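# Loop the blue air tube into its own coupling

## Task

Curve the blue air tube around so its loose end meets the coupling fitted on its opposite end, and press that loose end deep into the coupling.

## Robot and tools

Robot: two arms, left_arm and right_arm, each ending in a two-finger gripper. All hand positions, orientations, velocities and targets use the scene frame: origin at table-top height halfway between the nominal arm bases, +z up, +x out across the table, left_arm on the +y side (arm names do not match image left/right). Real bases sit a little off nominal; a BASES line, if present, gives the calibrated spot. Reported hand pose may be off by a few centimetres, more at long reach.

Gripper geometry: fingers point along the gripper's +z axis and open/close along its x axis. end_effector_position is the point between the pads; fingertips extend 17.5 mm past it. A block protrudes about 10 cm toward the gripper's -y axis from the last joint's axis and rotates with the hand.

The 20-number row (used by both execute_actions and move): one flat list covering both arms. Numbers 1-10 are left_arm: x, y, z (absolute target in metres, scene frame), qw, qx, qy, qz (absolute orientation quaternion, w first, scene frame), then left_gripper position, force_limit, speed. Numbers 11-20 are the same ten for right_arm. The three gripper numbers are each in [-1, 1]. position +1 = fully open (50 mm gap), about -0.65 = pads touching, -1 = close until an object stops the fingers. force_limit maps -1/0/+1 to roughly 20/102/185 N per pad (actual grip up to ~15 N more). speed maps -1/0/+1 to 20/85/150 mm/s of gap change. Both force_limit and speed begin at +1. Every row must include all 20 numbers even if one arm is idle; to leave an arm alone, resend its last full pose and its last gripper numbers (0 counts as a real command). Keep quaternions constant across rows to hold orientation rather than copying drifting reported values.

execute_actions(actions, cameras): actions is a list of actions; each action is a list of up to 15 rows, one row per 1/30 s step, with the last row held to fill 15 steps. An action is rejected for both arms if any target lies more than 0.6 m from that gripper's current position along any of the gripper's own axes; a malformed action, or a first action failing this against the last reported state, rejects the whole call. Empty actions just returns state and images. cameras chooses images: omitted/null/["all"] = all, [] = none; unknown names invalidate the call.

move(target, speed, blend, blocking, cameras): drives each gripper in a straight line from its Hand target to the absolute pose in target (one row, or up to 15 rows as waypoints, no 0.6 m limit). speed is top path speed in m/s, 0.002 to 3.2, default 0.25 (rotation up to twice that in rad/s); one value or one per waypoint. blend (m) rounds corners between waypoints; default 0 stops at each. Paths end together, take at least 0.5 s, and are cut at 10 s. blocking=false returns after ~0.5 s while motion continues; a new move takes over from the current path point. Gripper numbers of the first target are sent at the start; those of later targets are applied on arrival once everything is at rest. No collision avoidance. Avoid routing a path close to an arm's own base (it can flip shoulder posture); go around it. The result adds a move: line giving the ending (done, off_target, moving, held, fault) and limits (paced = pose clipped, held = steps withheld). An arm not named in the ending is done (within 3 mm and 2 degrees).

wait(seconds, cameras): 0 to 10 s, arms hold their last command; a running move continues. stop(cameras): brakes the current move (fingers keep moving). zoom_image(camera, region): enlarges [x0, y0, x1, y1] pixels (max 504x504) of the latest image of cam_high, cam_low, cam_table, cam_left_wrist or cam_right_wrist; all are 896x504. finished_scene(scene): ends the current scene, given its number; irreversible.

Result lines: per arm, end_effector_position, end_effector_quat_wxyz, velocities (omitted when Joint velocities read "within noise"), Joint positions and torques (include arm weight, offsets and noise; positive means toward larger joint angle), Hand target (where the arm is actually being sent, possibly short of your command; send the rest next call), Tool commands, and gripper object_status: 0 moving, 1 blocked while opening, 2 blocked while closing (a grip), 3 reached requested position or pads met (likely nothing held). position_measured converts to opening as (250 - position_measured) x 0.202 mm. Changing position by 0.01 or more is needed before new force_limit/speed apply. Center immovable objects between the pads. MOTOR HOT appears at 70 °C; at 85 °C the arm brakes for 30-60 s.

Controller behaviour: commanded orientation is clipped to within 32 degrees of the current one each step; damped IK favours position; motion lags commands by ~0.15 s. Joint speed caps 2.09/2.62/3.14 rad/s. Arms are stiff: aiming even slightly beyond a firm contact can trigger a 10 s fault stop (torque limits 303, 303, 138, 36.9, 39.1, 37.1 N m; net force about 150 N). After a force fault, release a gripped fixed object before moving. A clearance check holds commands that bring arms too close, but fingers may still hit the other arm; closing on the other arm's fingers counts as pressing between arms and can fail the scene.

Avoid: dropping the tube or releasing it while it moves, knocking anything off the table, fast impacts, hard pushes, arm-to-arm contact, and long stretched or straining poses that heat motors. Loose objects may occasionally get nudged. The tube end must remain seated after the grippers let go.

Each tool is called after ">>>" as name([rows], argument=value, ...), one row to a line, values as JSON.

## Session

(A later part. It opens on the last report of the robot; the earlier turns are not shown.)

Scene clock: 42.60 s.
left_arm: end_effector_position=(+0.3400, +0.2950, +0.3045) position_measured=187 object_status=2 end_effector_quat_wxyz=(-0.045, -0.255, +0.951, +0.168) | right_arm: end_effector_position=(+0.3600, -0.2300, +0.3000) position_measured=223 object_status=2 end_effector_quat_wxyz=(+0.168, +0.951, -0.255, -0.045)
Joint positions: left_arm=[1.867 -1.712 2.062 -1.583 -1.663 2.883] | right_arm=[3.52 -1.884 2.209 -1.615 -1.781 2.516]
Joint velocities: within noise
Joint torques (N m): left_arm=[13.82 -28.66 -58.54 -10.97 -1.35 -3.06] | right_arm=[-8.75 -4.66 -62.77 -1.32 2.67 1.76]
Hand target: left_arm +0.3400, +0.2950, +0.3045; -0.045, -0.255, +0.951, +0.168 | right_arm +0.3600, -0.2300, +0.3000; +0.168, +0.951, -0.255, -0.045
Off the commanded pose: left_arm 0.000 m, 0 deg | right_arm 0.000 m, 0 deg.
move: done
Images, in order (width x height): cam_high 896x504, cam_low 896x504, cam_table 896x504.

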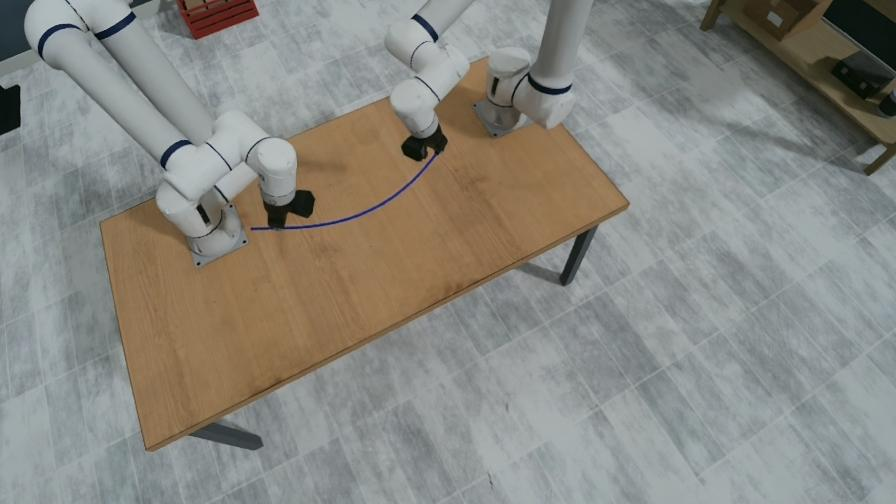

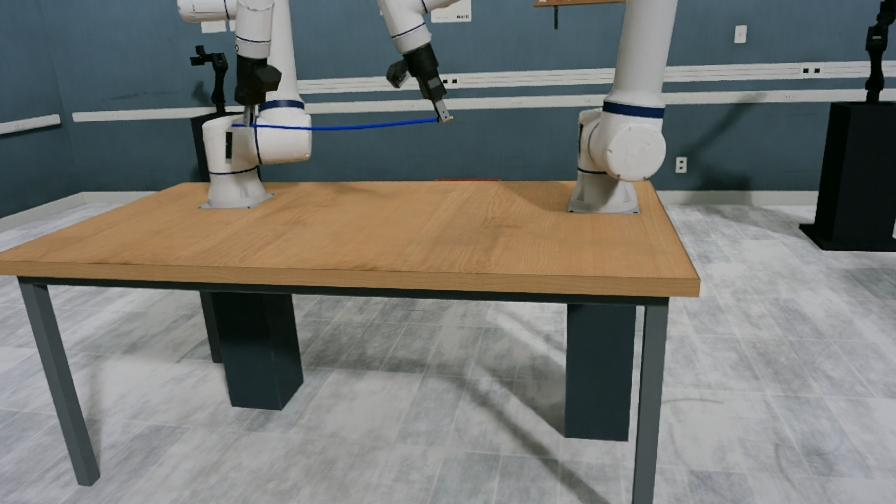

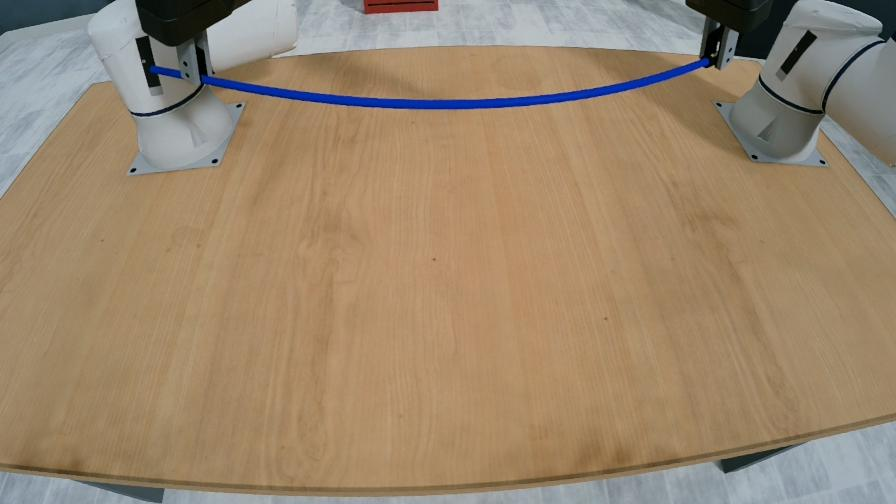

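>>> move([
  [0.36,0.26,0.3045,0.0868,0.4924,-0.8529,-0.1503,-1,-0.4,-0.8,0.37,-0.20,0.30,0.1503,0.8529,-0.4924,-0.0868,-1,-0.3,-0.8],
  [0.38,0.207,0.3045,0.1228,0.6964,-0.6964,-0.1228,-1,-0.4,-0.8,0.38,-0.148,0.30,0.1228,0.6964,-0.6964,-0.1228,-1,-0.3,-0.8],
  [0.38,0.15,0.3045,0.1503,0.8529,-0.4924,-0.0868,-1,-0.4,-0.8,0.38,-0.09,0.30,0.0868,0.4924,-0.8529,-0.1503,-1,-0.3,-0.8],
], blend=0.02, cameras=["cam_high","cam_low","cam_table"])

Scene clock: 47.23 s.
left_arm: end_effector_position=(+0.3800, +0.1500, +0.3044) position_measured=187 object_status=2 end_effector_quat_wxyz=(+0.150, +0.853, -0.492, -0.087) | right_arm: end_effector_position=(+0.3800, -0.0900, +0.3000) position_measured=223 object_status=2 end_effector_quat_wxyz=(-0.087, -0.492, +0.853, +0.150)
Joint positions: left_arm=[1.981 -1.595 2.042 -2.076 -1.915 1.401] | right_arm=[3.496 -1.789 2.155 -1.712 -1.302 4.002]
Joint velocities: within noise
Joint torques (N m): left_arm=[-16.07 -65.41 -34.87 -12.52 1.11 -3.87] | right_arm=[19.31 -41.11 -40.36 -13.02 3.97 1.79]
Hand target: left_arm +0.3800, +0.1500, +0.3045; +0.150, +0.853, -0.492, -0.087 | right_arm +0.3800, -0.0900, +0.3000; -0.087, -0.492, +0.853, +0.150
Off the commanded pose: left_arm 0.000 m, 0 deg | right_arm 0.000 m, 0 deg.
move: done
Images, in order (width x height): cam_high 896x504, cam_low 896x504, cam_table 896x504.

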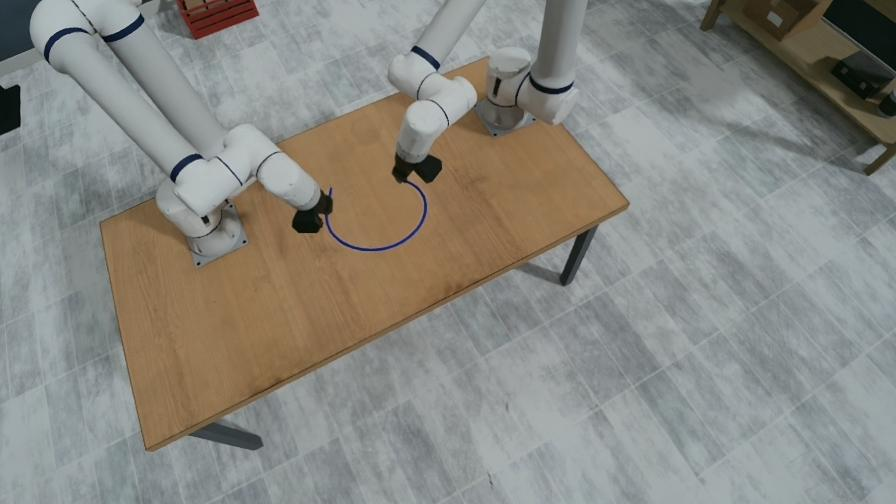

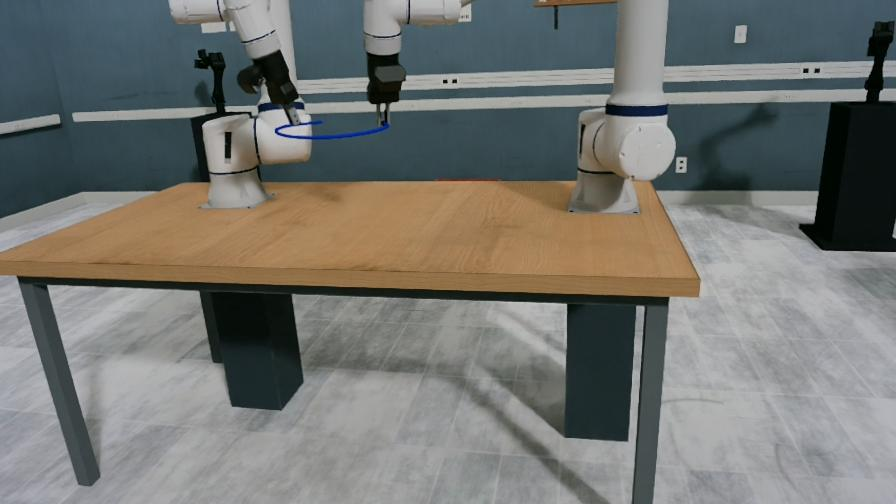

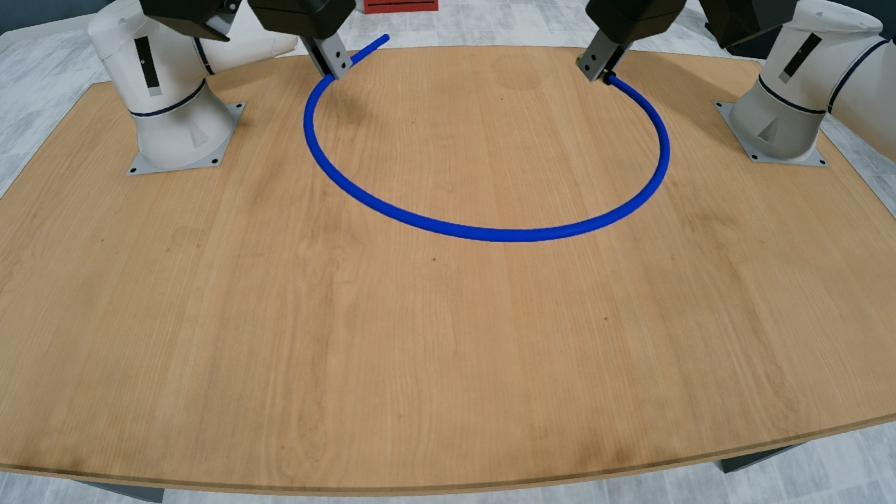

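>>> move([
  [0.38,0.135,0.3045,0.1677,0.9512,-0.2549,-0.0449,-1,-0.4,-0.8,0.38,-0.07,0.30,0.0449,0.2549,-0.9512,-0.1677,-1,-0.3,-0.8],
  [0.38,0.12,0.3045,0.1736,0.9848,0,0,-1,-0.4,-0.8,0.38,-0.05,0.30,0,0,-0.9848,-0.1736,-1,-0.3,-0.8],
], blend=0.01)

>>> zoom_image(camera="cam_table", region=[360, 0, 600, 136])

>>> zoom_image(camera="cam_low", region=[270, 80, 410, 160])

>>> zoom_image(camera="cam_high", region=[280, 130, 460, 234])

Scene clock: 50.73 s.
left_arm: end_effector_position=(+0.3800, +0.1200, +0.3045) position_measured=187 object_status=2 end_effector_quat_wxyz=(+0.174, +0.985, +0.000, +0.000) | right_arm: end_effector_position=(+0.3800, -0.0500, +0.3000) position_measured=223 object_status=2 end_effector_quat_wxyz=(+0.000, +0.000, +0.985, +0.174)
Joint positions: left_arm=[1.855 -1.663 2.17 -2.418 -1.651 0.224] | right_arm=[3.547 -1.892 2.309 -2.134 -1.253 5.154]
Joint velocities: within noise
Joint torques (N m): left_arm=[-16.58 -74.69 -35.01 -12.99 1.84 -3.83] | right_arm=[18.39 -33.35 -40.79 -14.89 -2.57 2.05]
Hand target: left_arm +0.3800, +0.1200, +0.3045; +0.174, +0.985, +0.000, +0.000 | right_arm +0.3800, -0.0500, +0.3000; +0.000, +0.000, +0.985, +0.174
Off the commanded pose: left_arm 0.000 m, 0 deg | right_arm 0.000 m, 0 deg.
move: done
camera_calibration:
cam_left_wrist: T_world_to_cam=[[0.998309, -0.0568194, -0.0123161, -0.353001], [-0.0349937, -0.756412, 0.653159, -0.0768574], [-0.0464282, -0.651623, -0.757121, 0.457577], [0, 0, 0, 1]] pos_world=[0.370959, 0.219974, 0.392293]
cam_right_wrist: T_world_to_cam=[[-0.998111, -0.0581109, -0.0199202, 0.391802], [-0.057774, 0.777777, 0.62588, -0.100201], [-0.0208769, 0.625848, -0.779665, 0.402965], [0, 0, 0, 1]] pos_world=[0.393686, -0.151493, 0.384696]

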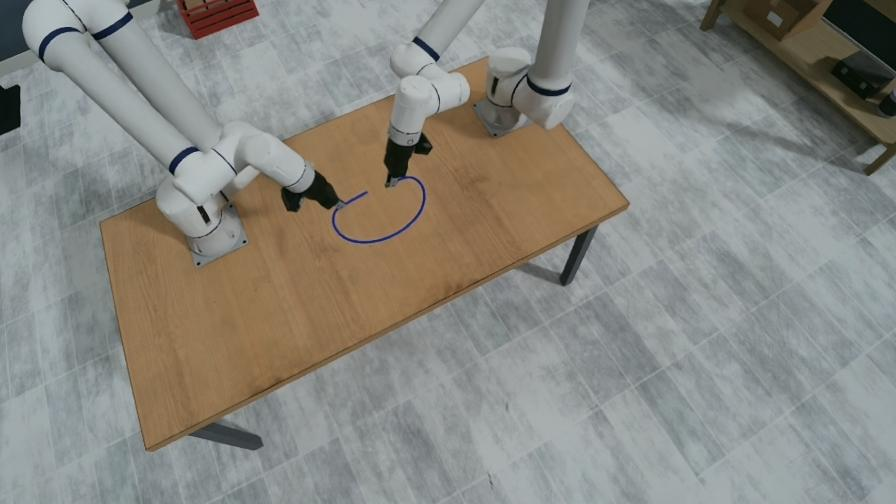

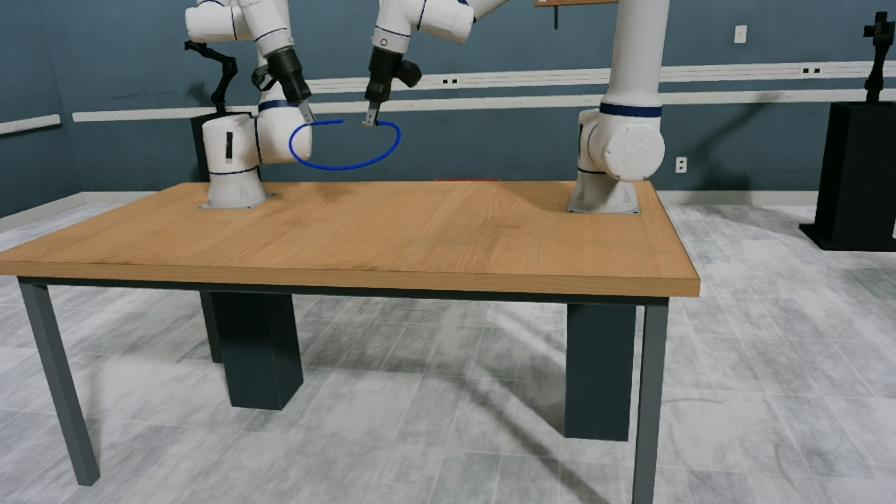

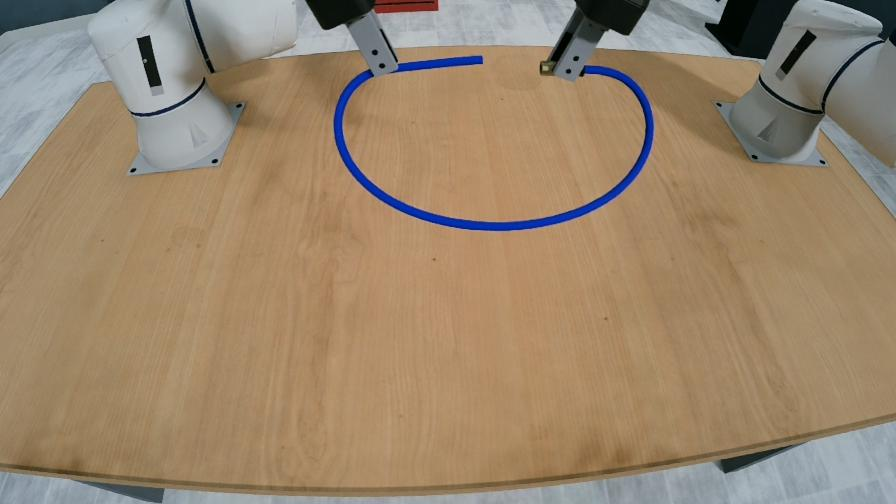

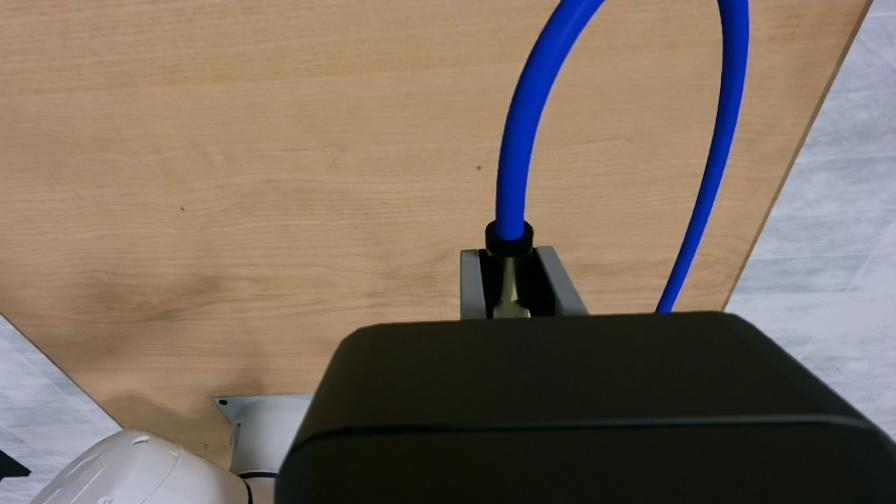

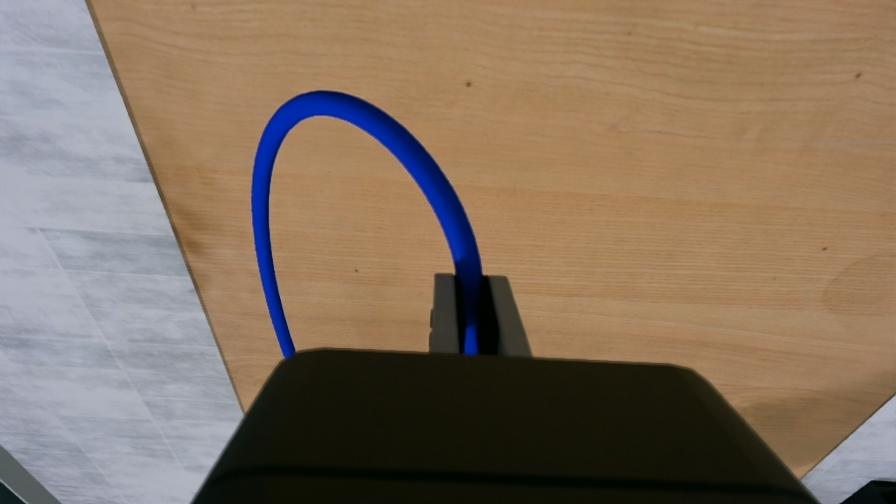

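Scaled by 2.100 from the camera's 896x504 image, which has a finer 1280x720 frame.

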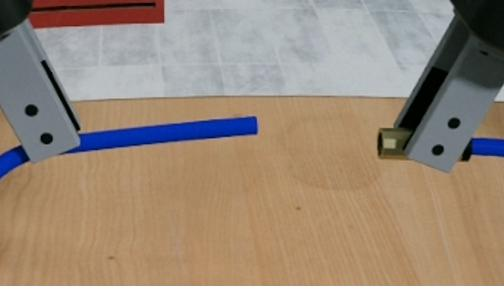

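Scaled by 3.600 from the camera's 896x504 image, which has a finer 1280x720 frame.

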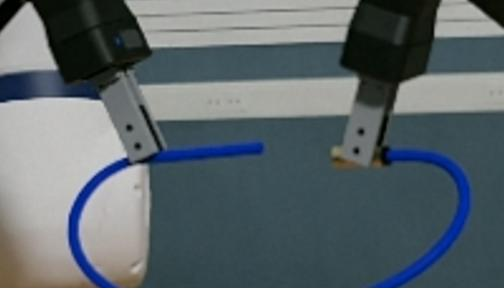

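Scaled by 2.800 from the camera's 896x504 image, which has a finer 1280x720 frame.

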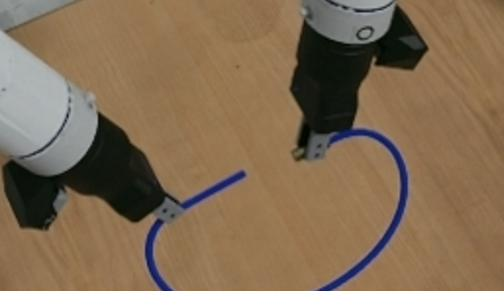

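>>> move(target=[0.38,0.12,0.31,0.1478,0.9890,0,0,-1,-0.4,-0.8,0.382,-0.014,0.30,0,0,-0.9890,-0.1478,-1,-0.3,-0.8], speed=0.08, cameras=["cam_high","cam_low","cam_table"])

>>> zoom_image(camera="cam_table", region=[420, 30, 600, 132])

>>> zoom_image(camera="cam_low", region=[310, 100, 400, 150])

>>> zoom_image(camera="cam_high", region=[330, 160, 430, 216])

Scene clock: 56.07 s.
left_arm: end_effector_position=(+0.3800, +0.1200, +0.3100) position_measured=187 object_status=2 end_effector_quat_wxyz=(+0.148, +0.989, +0.000, +0.000) | right_arm: end_effector_position=(+0.3820, -0.0141, +0.3000) position_measured=223 object_status=2 end_effector_quat_wxyz=(+0.000, +0.000, +0.989, +0.148)
Joint positions: left_arm=[1.849 -1.659 2.136 -2.336 -1.638 0.222] | right_arm=[3.641 -1.817 2.249 -2.152 -1.313 5.244]
Joint velocities: within noise
Joint torques (N m): left_arm=[-15.25 -33.59 -54.88 -1.31 1.06 -3.66] | right_arm=[19.74 -8.72 -62.11 -14.52 -2.79 1.69]
Hand target: left_arm +0.3800, +0.1200, +0.3100; +0.148, +0.989, +0.000, +0.000 | right_arm +0.3820, -0.0140, +0.3000; +0.000, +0.000, +0.989, +0.148
Off the commanded pose: left_arm 0.000 m, 0 deg | right_arm 0.000 m, 0 deg.
move: done
Images, in order (width x height): cam_high 896x504, cam_low 896x504, cam_table 896x504.

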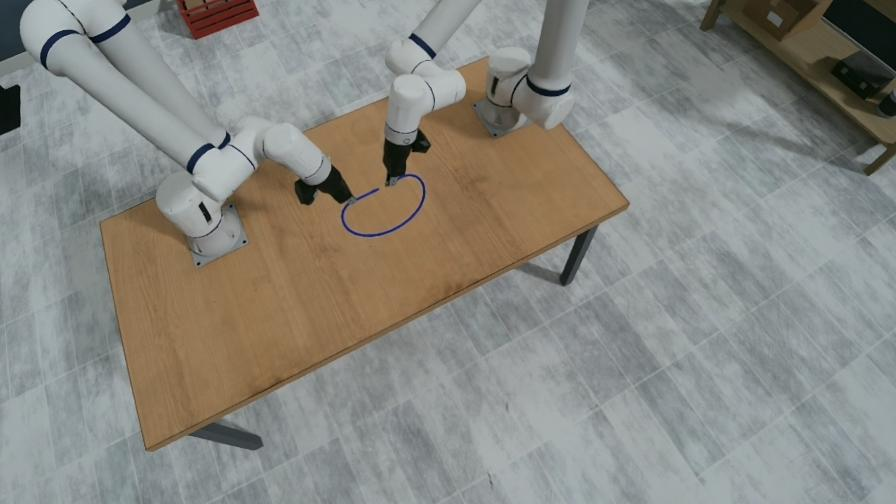

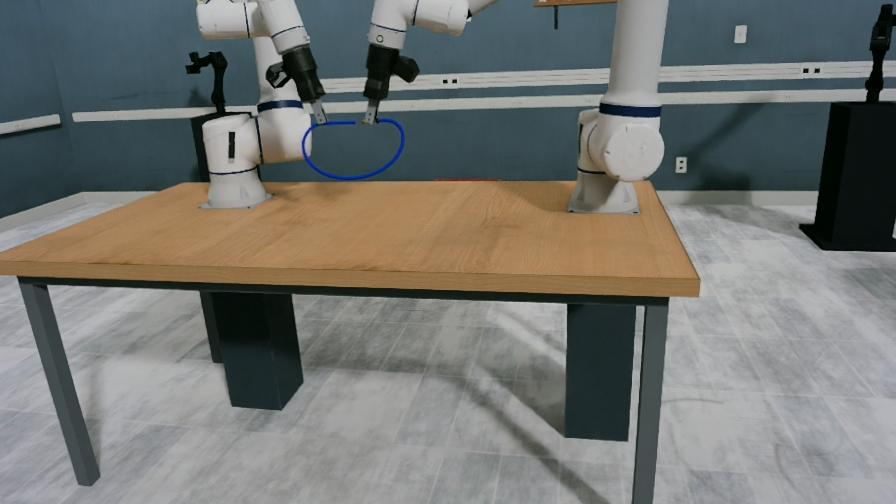

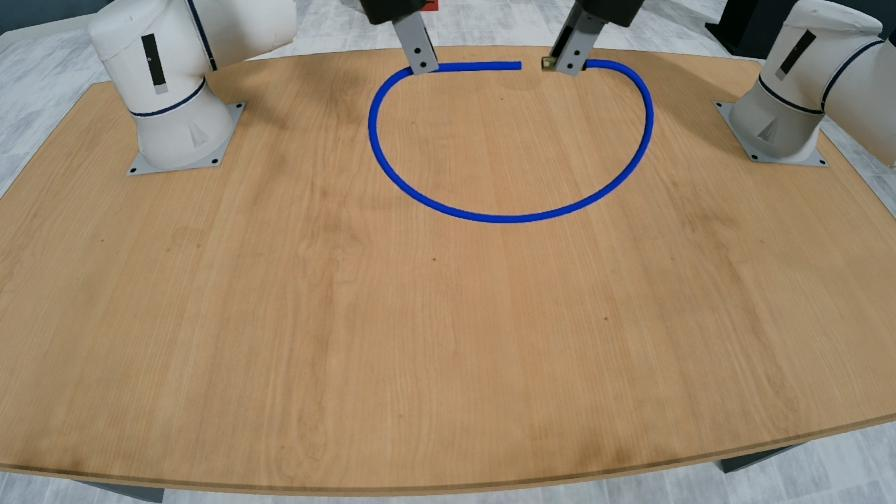

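Scaled by 2.800 from the camera's 896x504 image, which has a finer 1280x720 frame.

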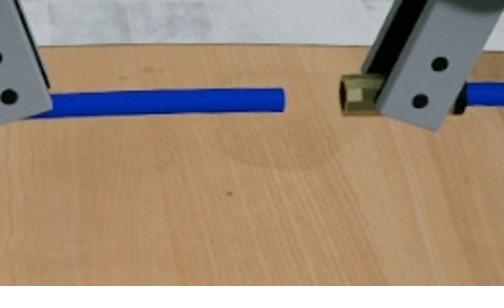

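Scaled by 5.600 from the camera's 896x504 image, which has a finer 1280x720 frame.

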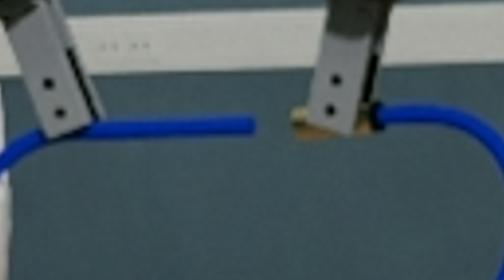

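Scaled by 5.040 from the camera's 896x504 image, which has a finer 1280x720 frame.

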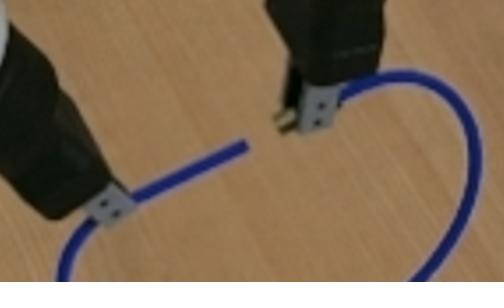

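>>> zoom_image(camera="cam_low", region=[322, 108, 386, 140])

>>> zoom_image(camera="cam_high", region=[350, 165, 414, 201])

>>> zoom_image(camera="cam_table", region=[500, 45, 596, 99])

Scaled by 7.875 from the camera's 896x504 image, which has a finer 1280x720 frame.

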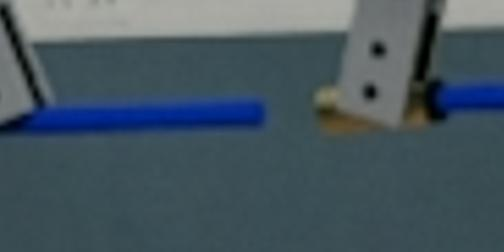

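Scaled by 7.875 from the camera's 896x504 image, which has a finer 1280x720 frame.

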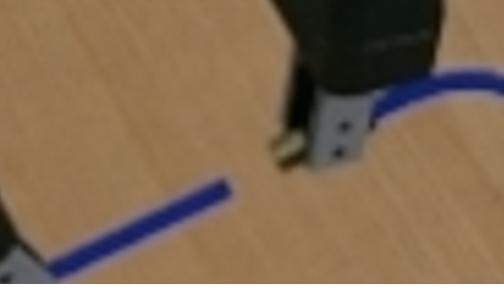

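Scaled by 5.250 from the camera's 896x504 image, which has a finer 1280x720 frame.

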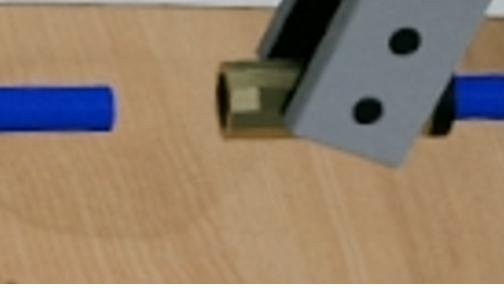

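>>> move(target=[0.3835,0.12,0.31,0.1735,0.9842,0.0344,0.0061,-1,-0.4,-0.8,0.382,-0.006,0.30,0,0,-0.9890,-0.1478,-1,-0.3,-0.8], speed=0.08, cameras=["cam_high","cam_low","cam_table"])

>>> zoom_image(camera="cam_low", region=[322, 108, 386, 140])

>>> zoom_image(camera="cam_high", region=[350, 165, 414, 201])

>>> zoom_image(camera="cam_table", region=[500, 35, 596, 89])

Scene clock: 60.93 s.
left_arm: end_effector_position=(+0.3836, +0.1200, +0.3100) position_measured=187 object_status=2 end_effector_quat_wxyz=(+0.173, +0.984, +0.034, +0.006) | right_arm: end_effector_position=(+0.3820, -0.0060, +0.3000) position_measured=223 object_status=2 end_effector_quat_wxyz=(+0.000, +0.000, +0.989, +0.148)
Joint positions: left_arm=[1.85 -1.67 2.166 -2.412 -1.626 0.153] | right_arm=[3.655 -1.804 2.241 -2.16 -1.315 5.259]
Joint velocities: within noise
Joint torques (N m): left_arm=[-11.5 -72.26 -35.82 -12.46 1.51 -3.75] | right_arm=[20.68 -10.4 -61.6 -14.65 -2.58 1.82]
Hand target: left_arm +0.3835, +0.1200, +0.3100; +0.173, +0.984, +0.034, +0.006 | right_arm +0.3820, -0.0060, +0.3000; +0.000, +0.000, +0.989, +0.148
Off the commanded pose: left_arm 0.000 m, 0 deg | right_arm 0.000 m, 0 deg.
move: done
Images, in order (width x height): cam_high 896x504, cam_low 896x504, cam_table 896x504.

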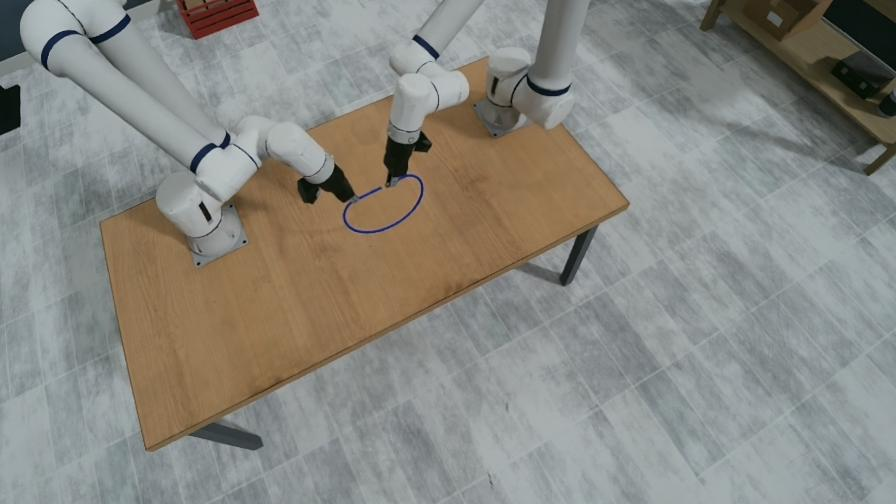

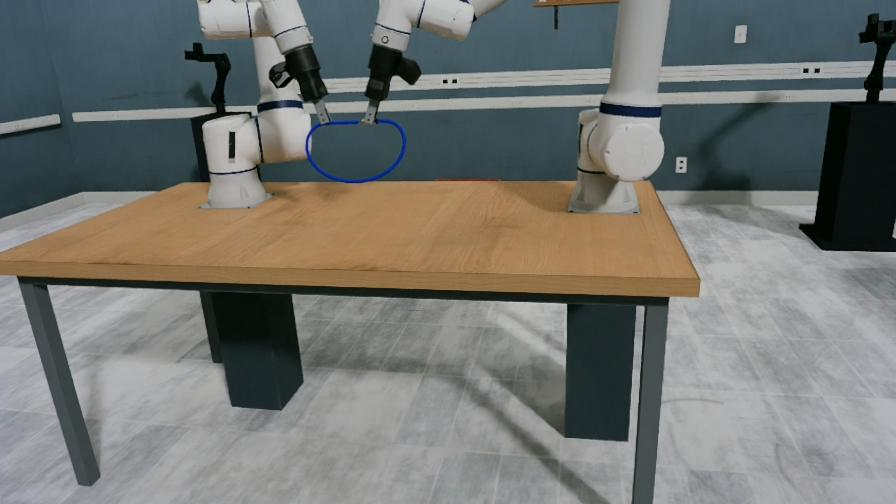

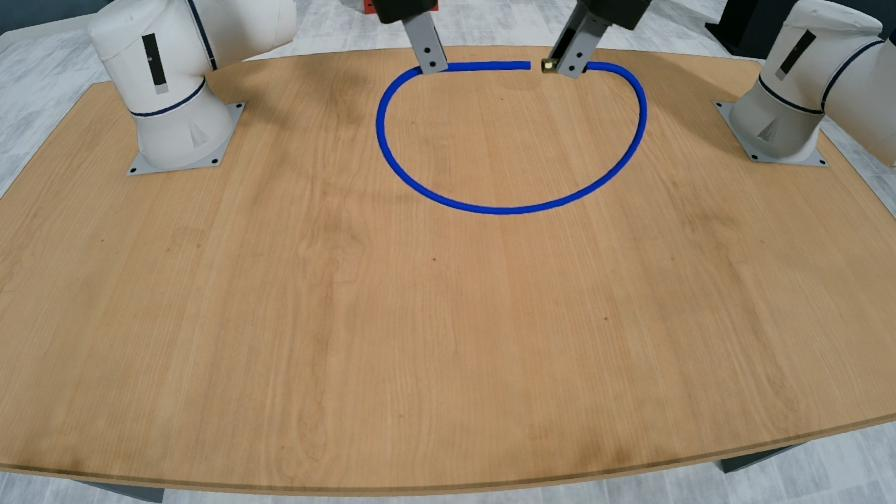

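Scaled by 7.875 from the camera's 896x504 image, which has a finer 1280x720 frame.

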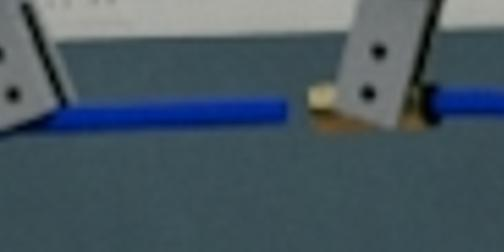

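Scaled by 7.875 from the camera's 896x504 image, which has a finer 1280x720 frame.

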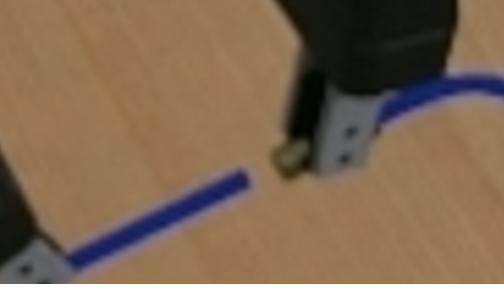

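Scaled by 5.250 from the camera's 896x504 image, which has a finer 1280x720 frame.

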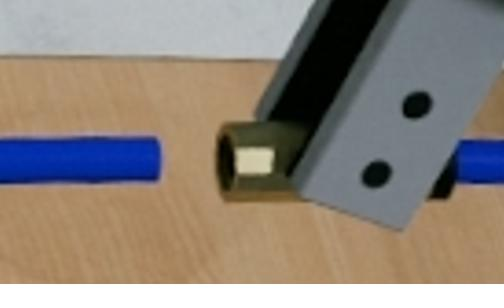

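>>> move(target=[0.3835,0.12,0.31,0.1735,0.9842,0.0344,0.0061,-1,-0.4,-0.8,0.382,0.010,0.30,0,0,-0.9890,-0.1478,-1,-0.3,-0.8], speed=0.03, cameras=["cam_high","cam_low","cam_table"])

>>> zoom_image(camera="cam_low", region=[322, 108, 386, 140])

>>> zoom_image(camera="cam_table", region=[500, 35, 596, 89])

Scene clock: 63.10 s.
left_arm: end_effector_position=(+0.3835, +0.1200, +0.3100) position_measured=187 object_status=2 end_effector_quat_wxyz=(+0.174, +0.984, +0.034, +0.006) | right_arm: end_effector_position=(+0.3820, +0.0099, +0.3000) position_measured=223 object_status=2 end_effector_quat_wxyz=(+0.000, +0.000, +0.989, +0.148)
Joint positions: left_arm=[1.849 -1.67 2.166 -2.412 -1.626 0.152] | right_arm=[3.683 -1.779 2.224 -2.176 -1.32 5.287]
Joint velocities: within noise
Joint torques (N m): left_arm=[-16.44 -74.89 -36.79 -12.32 1.7 -3.79] | right_arm=[17.96 -13.88 -62.55 -14.85 -2.6 1.88]
Hand target: left_arm +0.3835, +0.1200, +0.3100; +0.174, +0.984, +0.034, +0.006 | right_arm +0.3820, +0.0100, +0.3000; +0.000, +0.000, +0.989, +0.148
Off the commanded pose: left_arm 0.000 m, 0 deg | right_arm 0.000 m, 0 deg.
move: done
Images, in order (width x height): cam_high 896x504, cam_low 896x504, cam_table 896x504.

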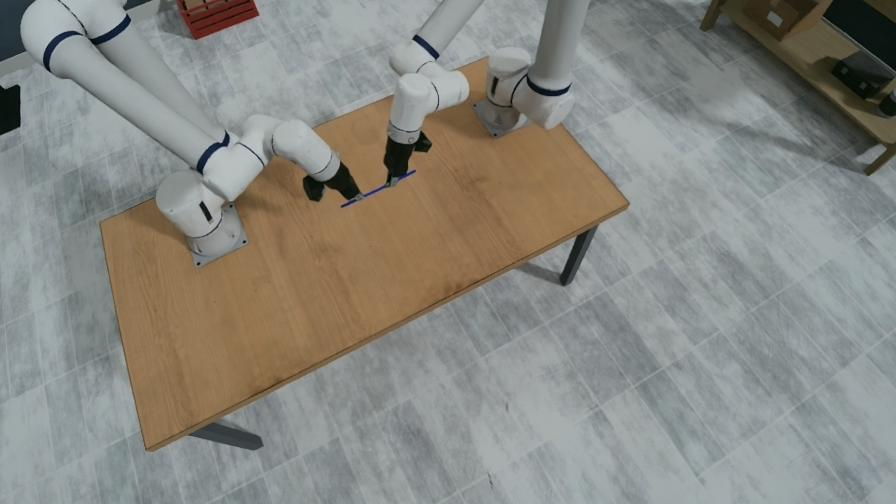

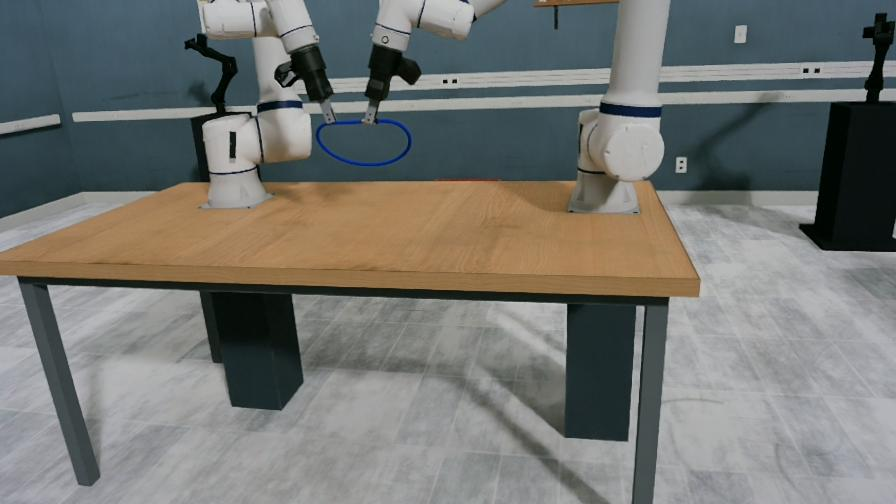

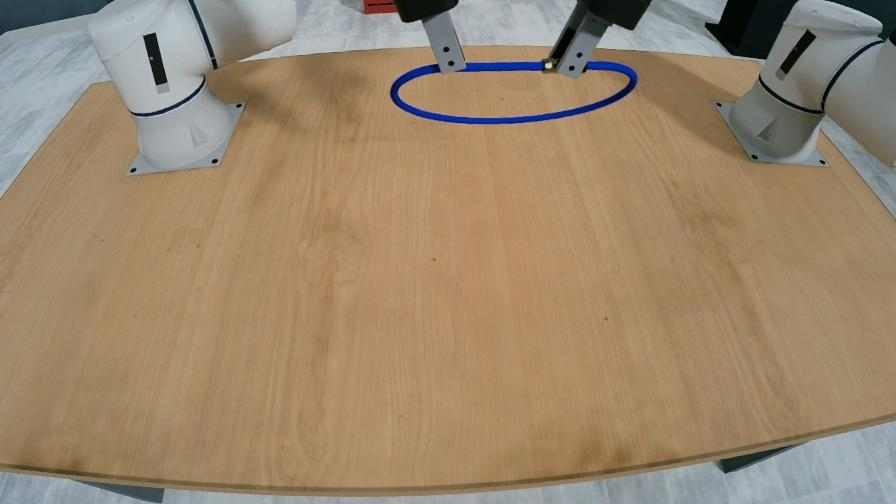

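Scaled by 7.875 from the camera's 896x504 image, which has a finer 1280x720 frame.

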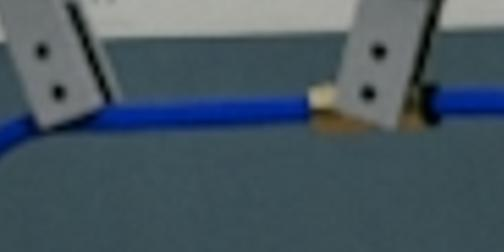

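Scaled by 5.250 from the camera's 896x504 image, which has a finer 1280x720 frame.

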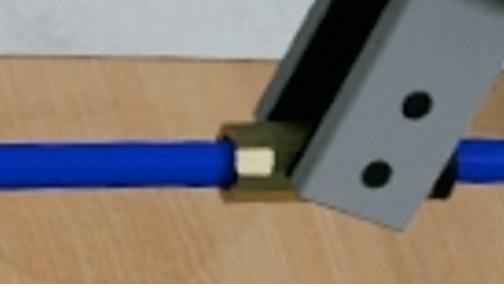

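>>> move(target=[0.3835,0.12,0.31,0.1735,0.9842,0.0344,0.0061,-1,-0.4,-0.8,0.382,0.020,0.30,0,0,-0.9890,-0.1478,-1,-0.3,-0.8], speed=0.02, cameras=["cam_low","cam_table"])

>>> zoom_image(camera="cam_table", region=[420, 25, 600, 127])

Scene clock: 65.30 s.
left_arm: end_effector_position=(+0.3835, +0.1200, +0.3100) position_measured=187 object_status=2 end_effector_quat_wxyz=(+0.174, +0.984, +0.034, +0.006) | right_arm: end_effector_position=(+0.3820, +0.0198, +0.3000) position_measured=223 object_status=2 end_effector_quat_wxyz=(+0.000, +0.000, +0.989, +0.148)
Joint positions: left_arm=[1.849 -1.67 2.166 -2.412 -1.626 0.152] | right_arm=[3.699 -1.763 2.213 -2.184 -1.322 5.304]
Joint velocities: within noise
Joint torques (N m): left_arm=[-17.14 -73.18 -37.21 -12.22 1.09 -3.17] | right_arm=[19.66 -13.83 -61.6 -14.96 -2.69 2.01]
Hand target: left_arm +0.3835, +0.1200, +0.3100; +0.174, +0.984, +0.034, +0.006 | right_arm +0.3820, +0.0200, +0.3000; +0.000, +0.000, +0.989, +0.148
Off the commanded pose: left_arm 0.000 m, 0 deg | right_arm 0.000 m, 0 deg.
move: done
Images, in order (width x height): cam_low 896x504, cam_table 896x504.

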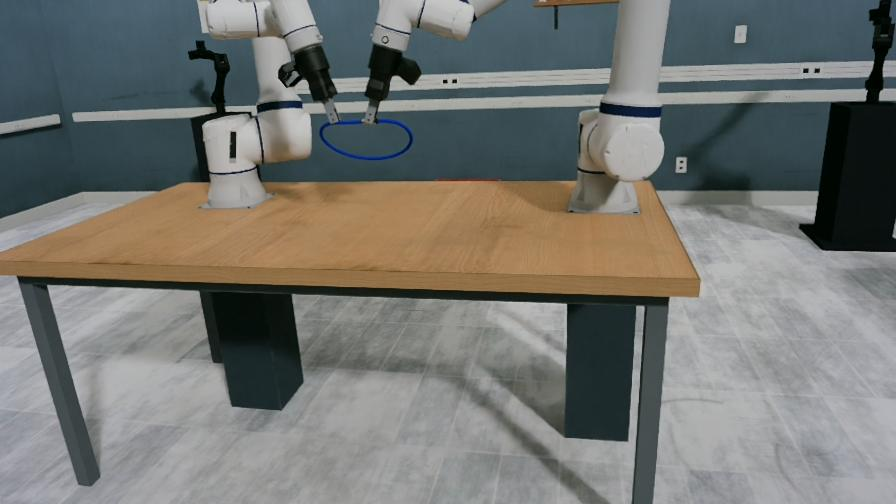

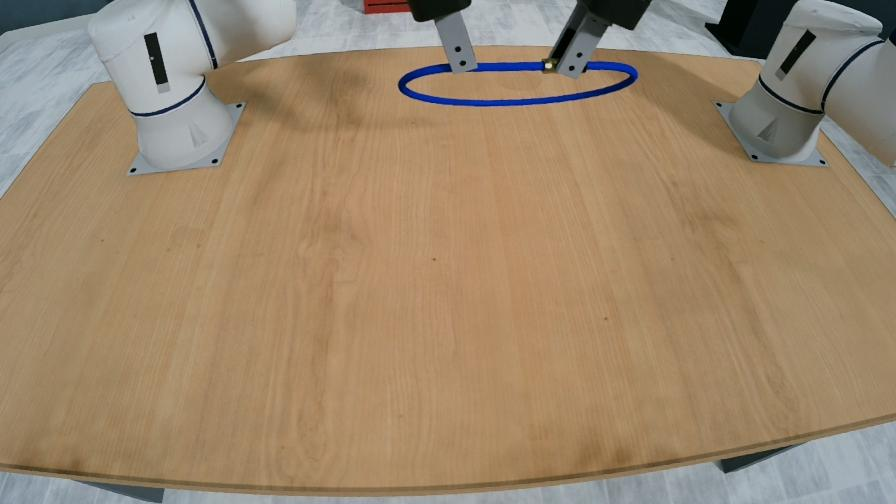

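Scaled by 2.800 from the camera's 896x504 image, which has a finer 1280x720 frame.

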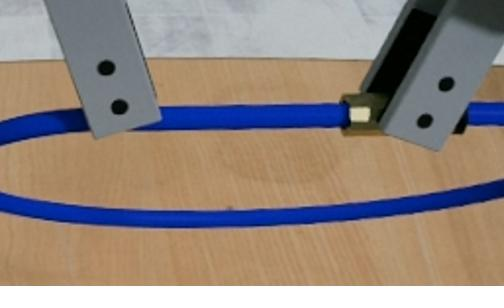

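>>> move(target=[0.3835,0.12,0.31,0.1735,0.9842,0.0344,0.0061,-1,-0.4,-0.8,0.382,0.026,0.30,0,0,-0.9890,-0.1478,-1,-0.3,-0.8], speed=0.02, cameras=["cam_low","cam_table","cam_right_wrist"])

>>> zoom_image(camera="cam_table", region=[420, 25, 600, 127])

Scene clock: 66.53 s.
left_arm: end_effector_position=(+0.3835, +0.1200, +0.3100) position_measured=187 object_status=2 end_effector_quat_wxyz=(+0.174, +0.984, +0.034, +0.006) | right_arm: end_effector_position=(+0.3820, +0.0259, +0.3000) position_measured=223 object_status=2 end_effector_quat_wxyz=(+0.000, +0.000, +0.989, +0.148) end_effector_velocity=(+0.000, +0.002, -0.002) end_effector_angular_velocity=(+0.000, +0.004, +0.000)
Joint positions: left_arm=[1.849 -1.67 2.166 -2.412 -1.626 0.152] | right_arm=[3.709 -1.753 2.206 -2.19 -1.324 5.314]
Joint velocities: left_arm=[within noise] | right_arm=[0.002 0.005 -0.002 0 0.002 0.003]
Joint torques (N m): left_arm=[-14.58 -74.74 -38.72 -12.54 1.15 -3.12] | right_arm=[22.18 -15.26 -63.3 -16.29 -1.75 1.52]
Hand target: left_arm +0.3835, +0.1200, +0.3100; +0.174, +0.984, +0.034, +0.006 | right_arm +0.3820, +0.0260, +0.3000; +0.000, +0.000, +0.989, +0.148
Off the commanded pose: left_arm 0.000 m, 0 deg | right_arm 0.000 m, 0 deg.
move: done
camera_calibration:
cam_right_wrist: T_world_to_cam=[[-0.998119, -0.0589334, -0.0168796, 0.397332], [-0.057675, 0.809432, 0.584375, -0.147474], [-0.0207763, 0.584249, -0.811308, 0.366102], [0, 0, 0, 1]] pos_world=[0.395685, -0.0711087, 0.389908]
Images, in order (width x height): cam_low 896x504, cam_table 896x504, cam_right_wrist 896x504.

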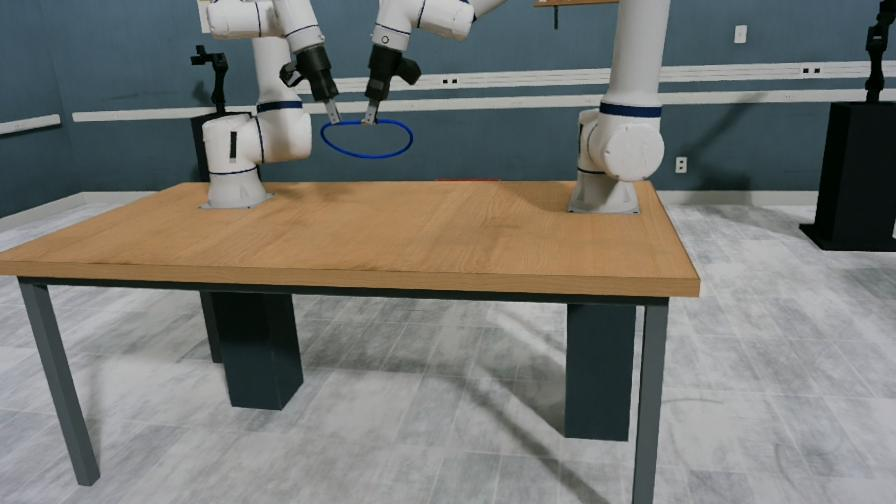

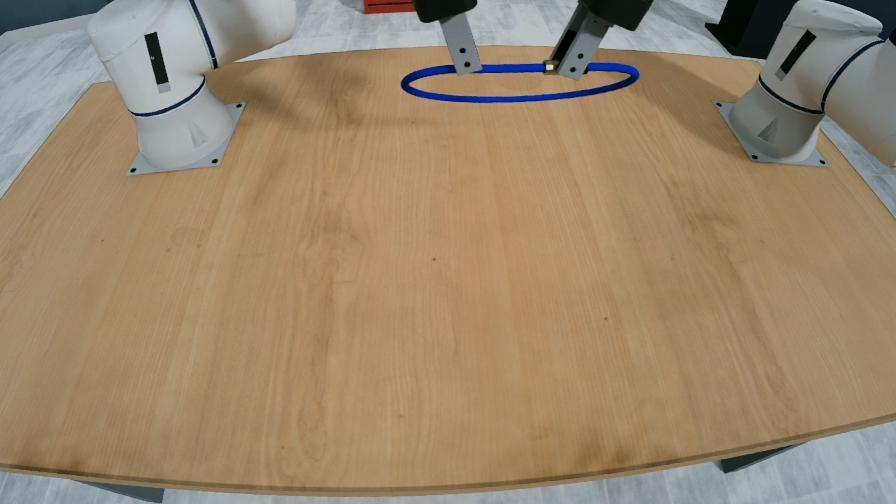

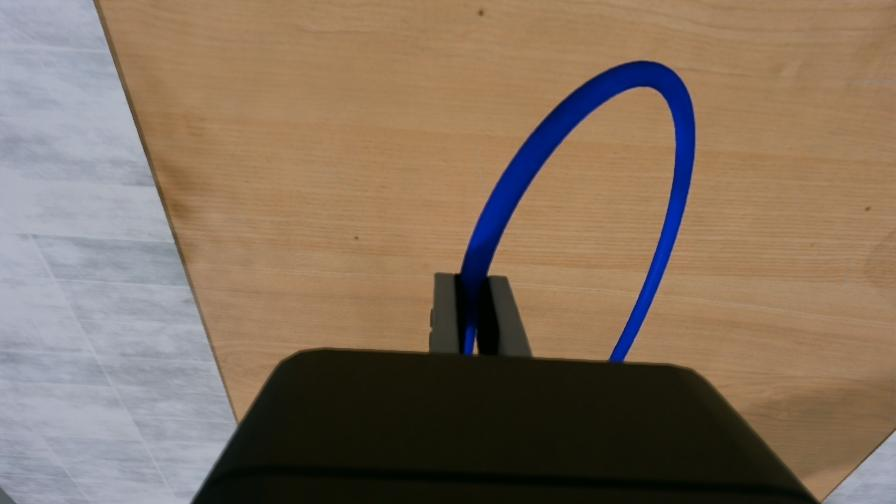

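Scaled by 2.800 from the camera's 896x504 image, which has a finer 1280x720 frame.

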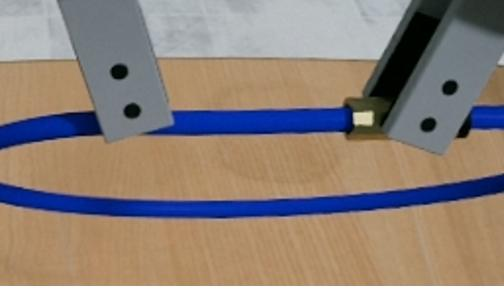

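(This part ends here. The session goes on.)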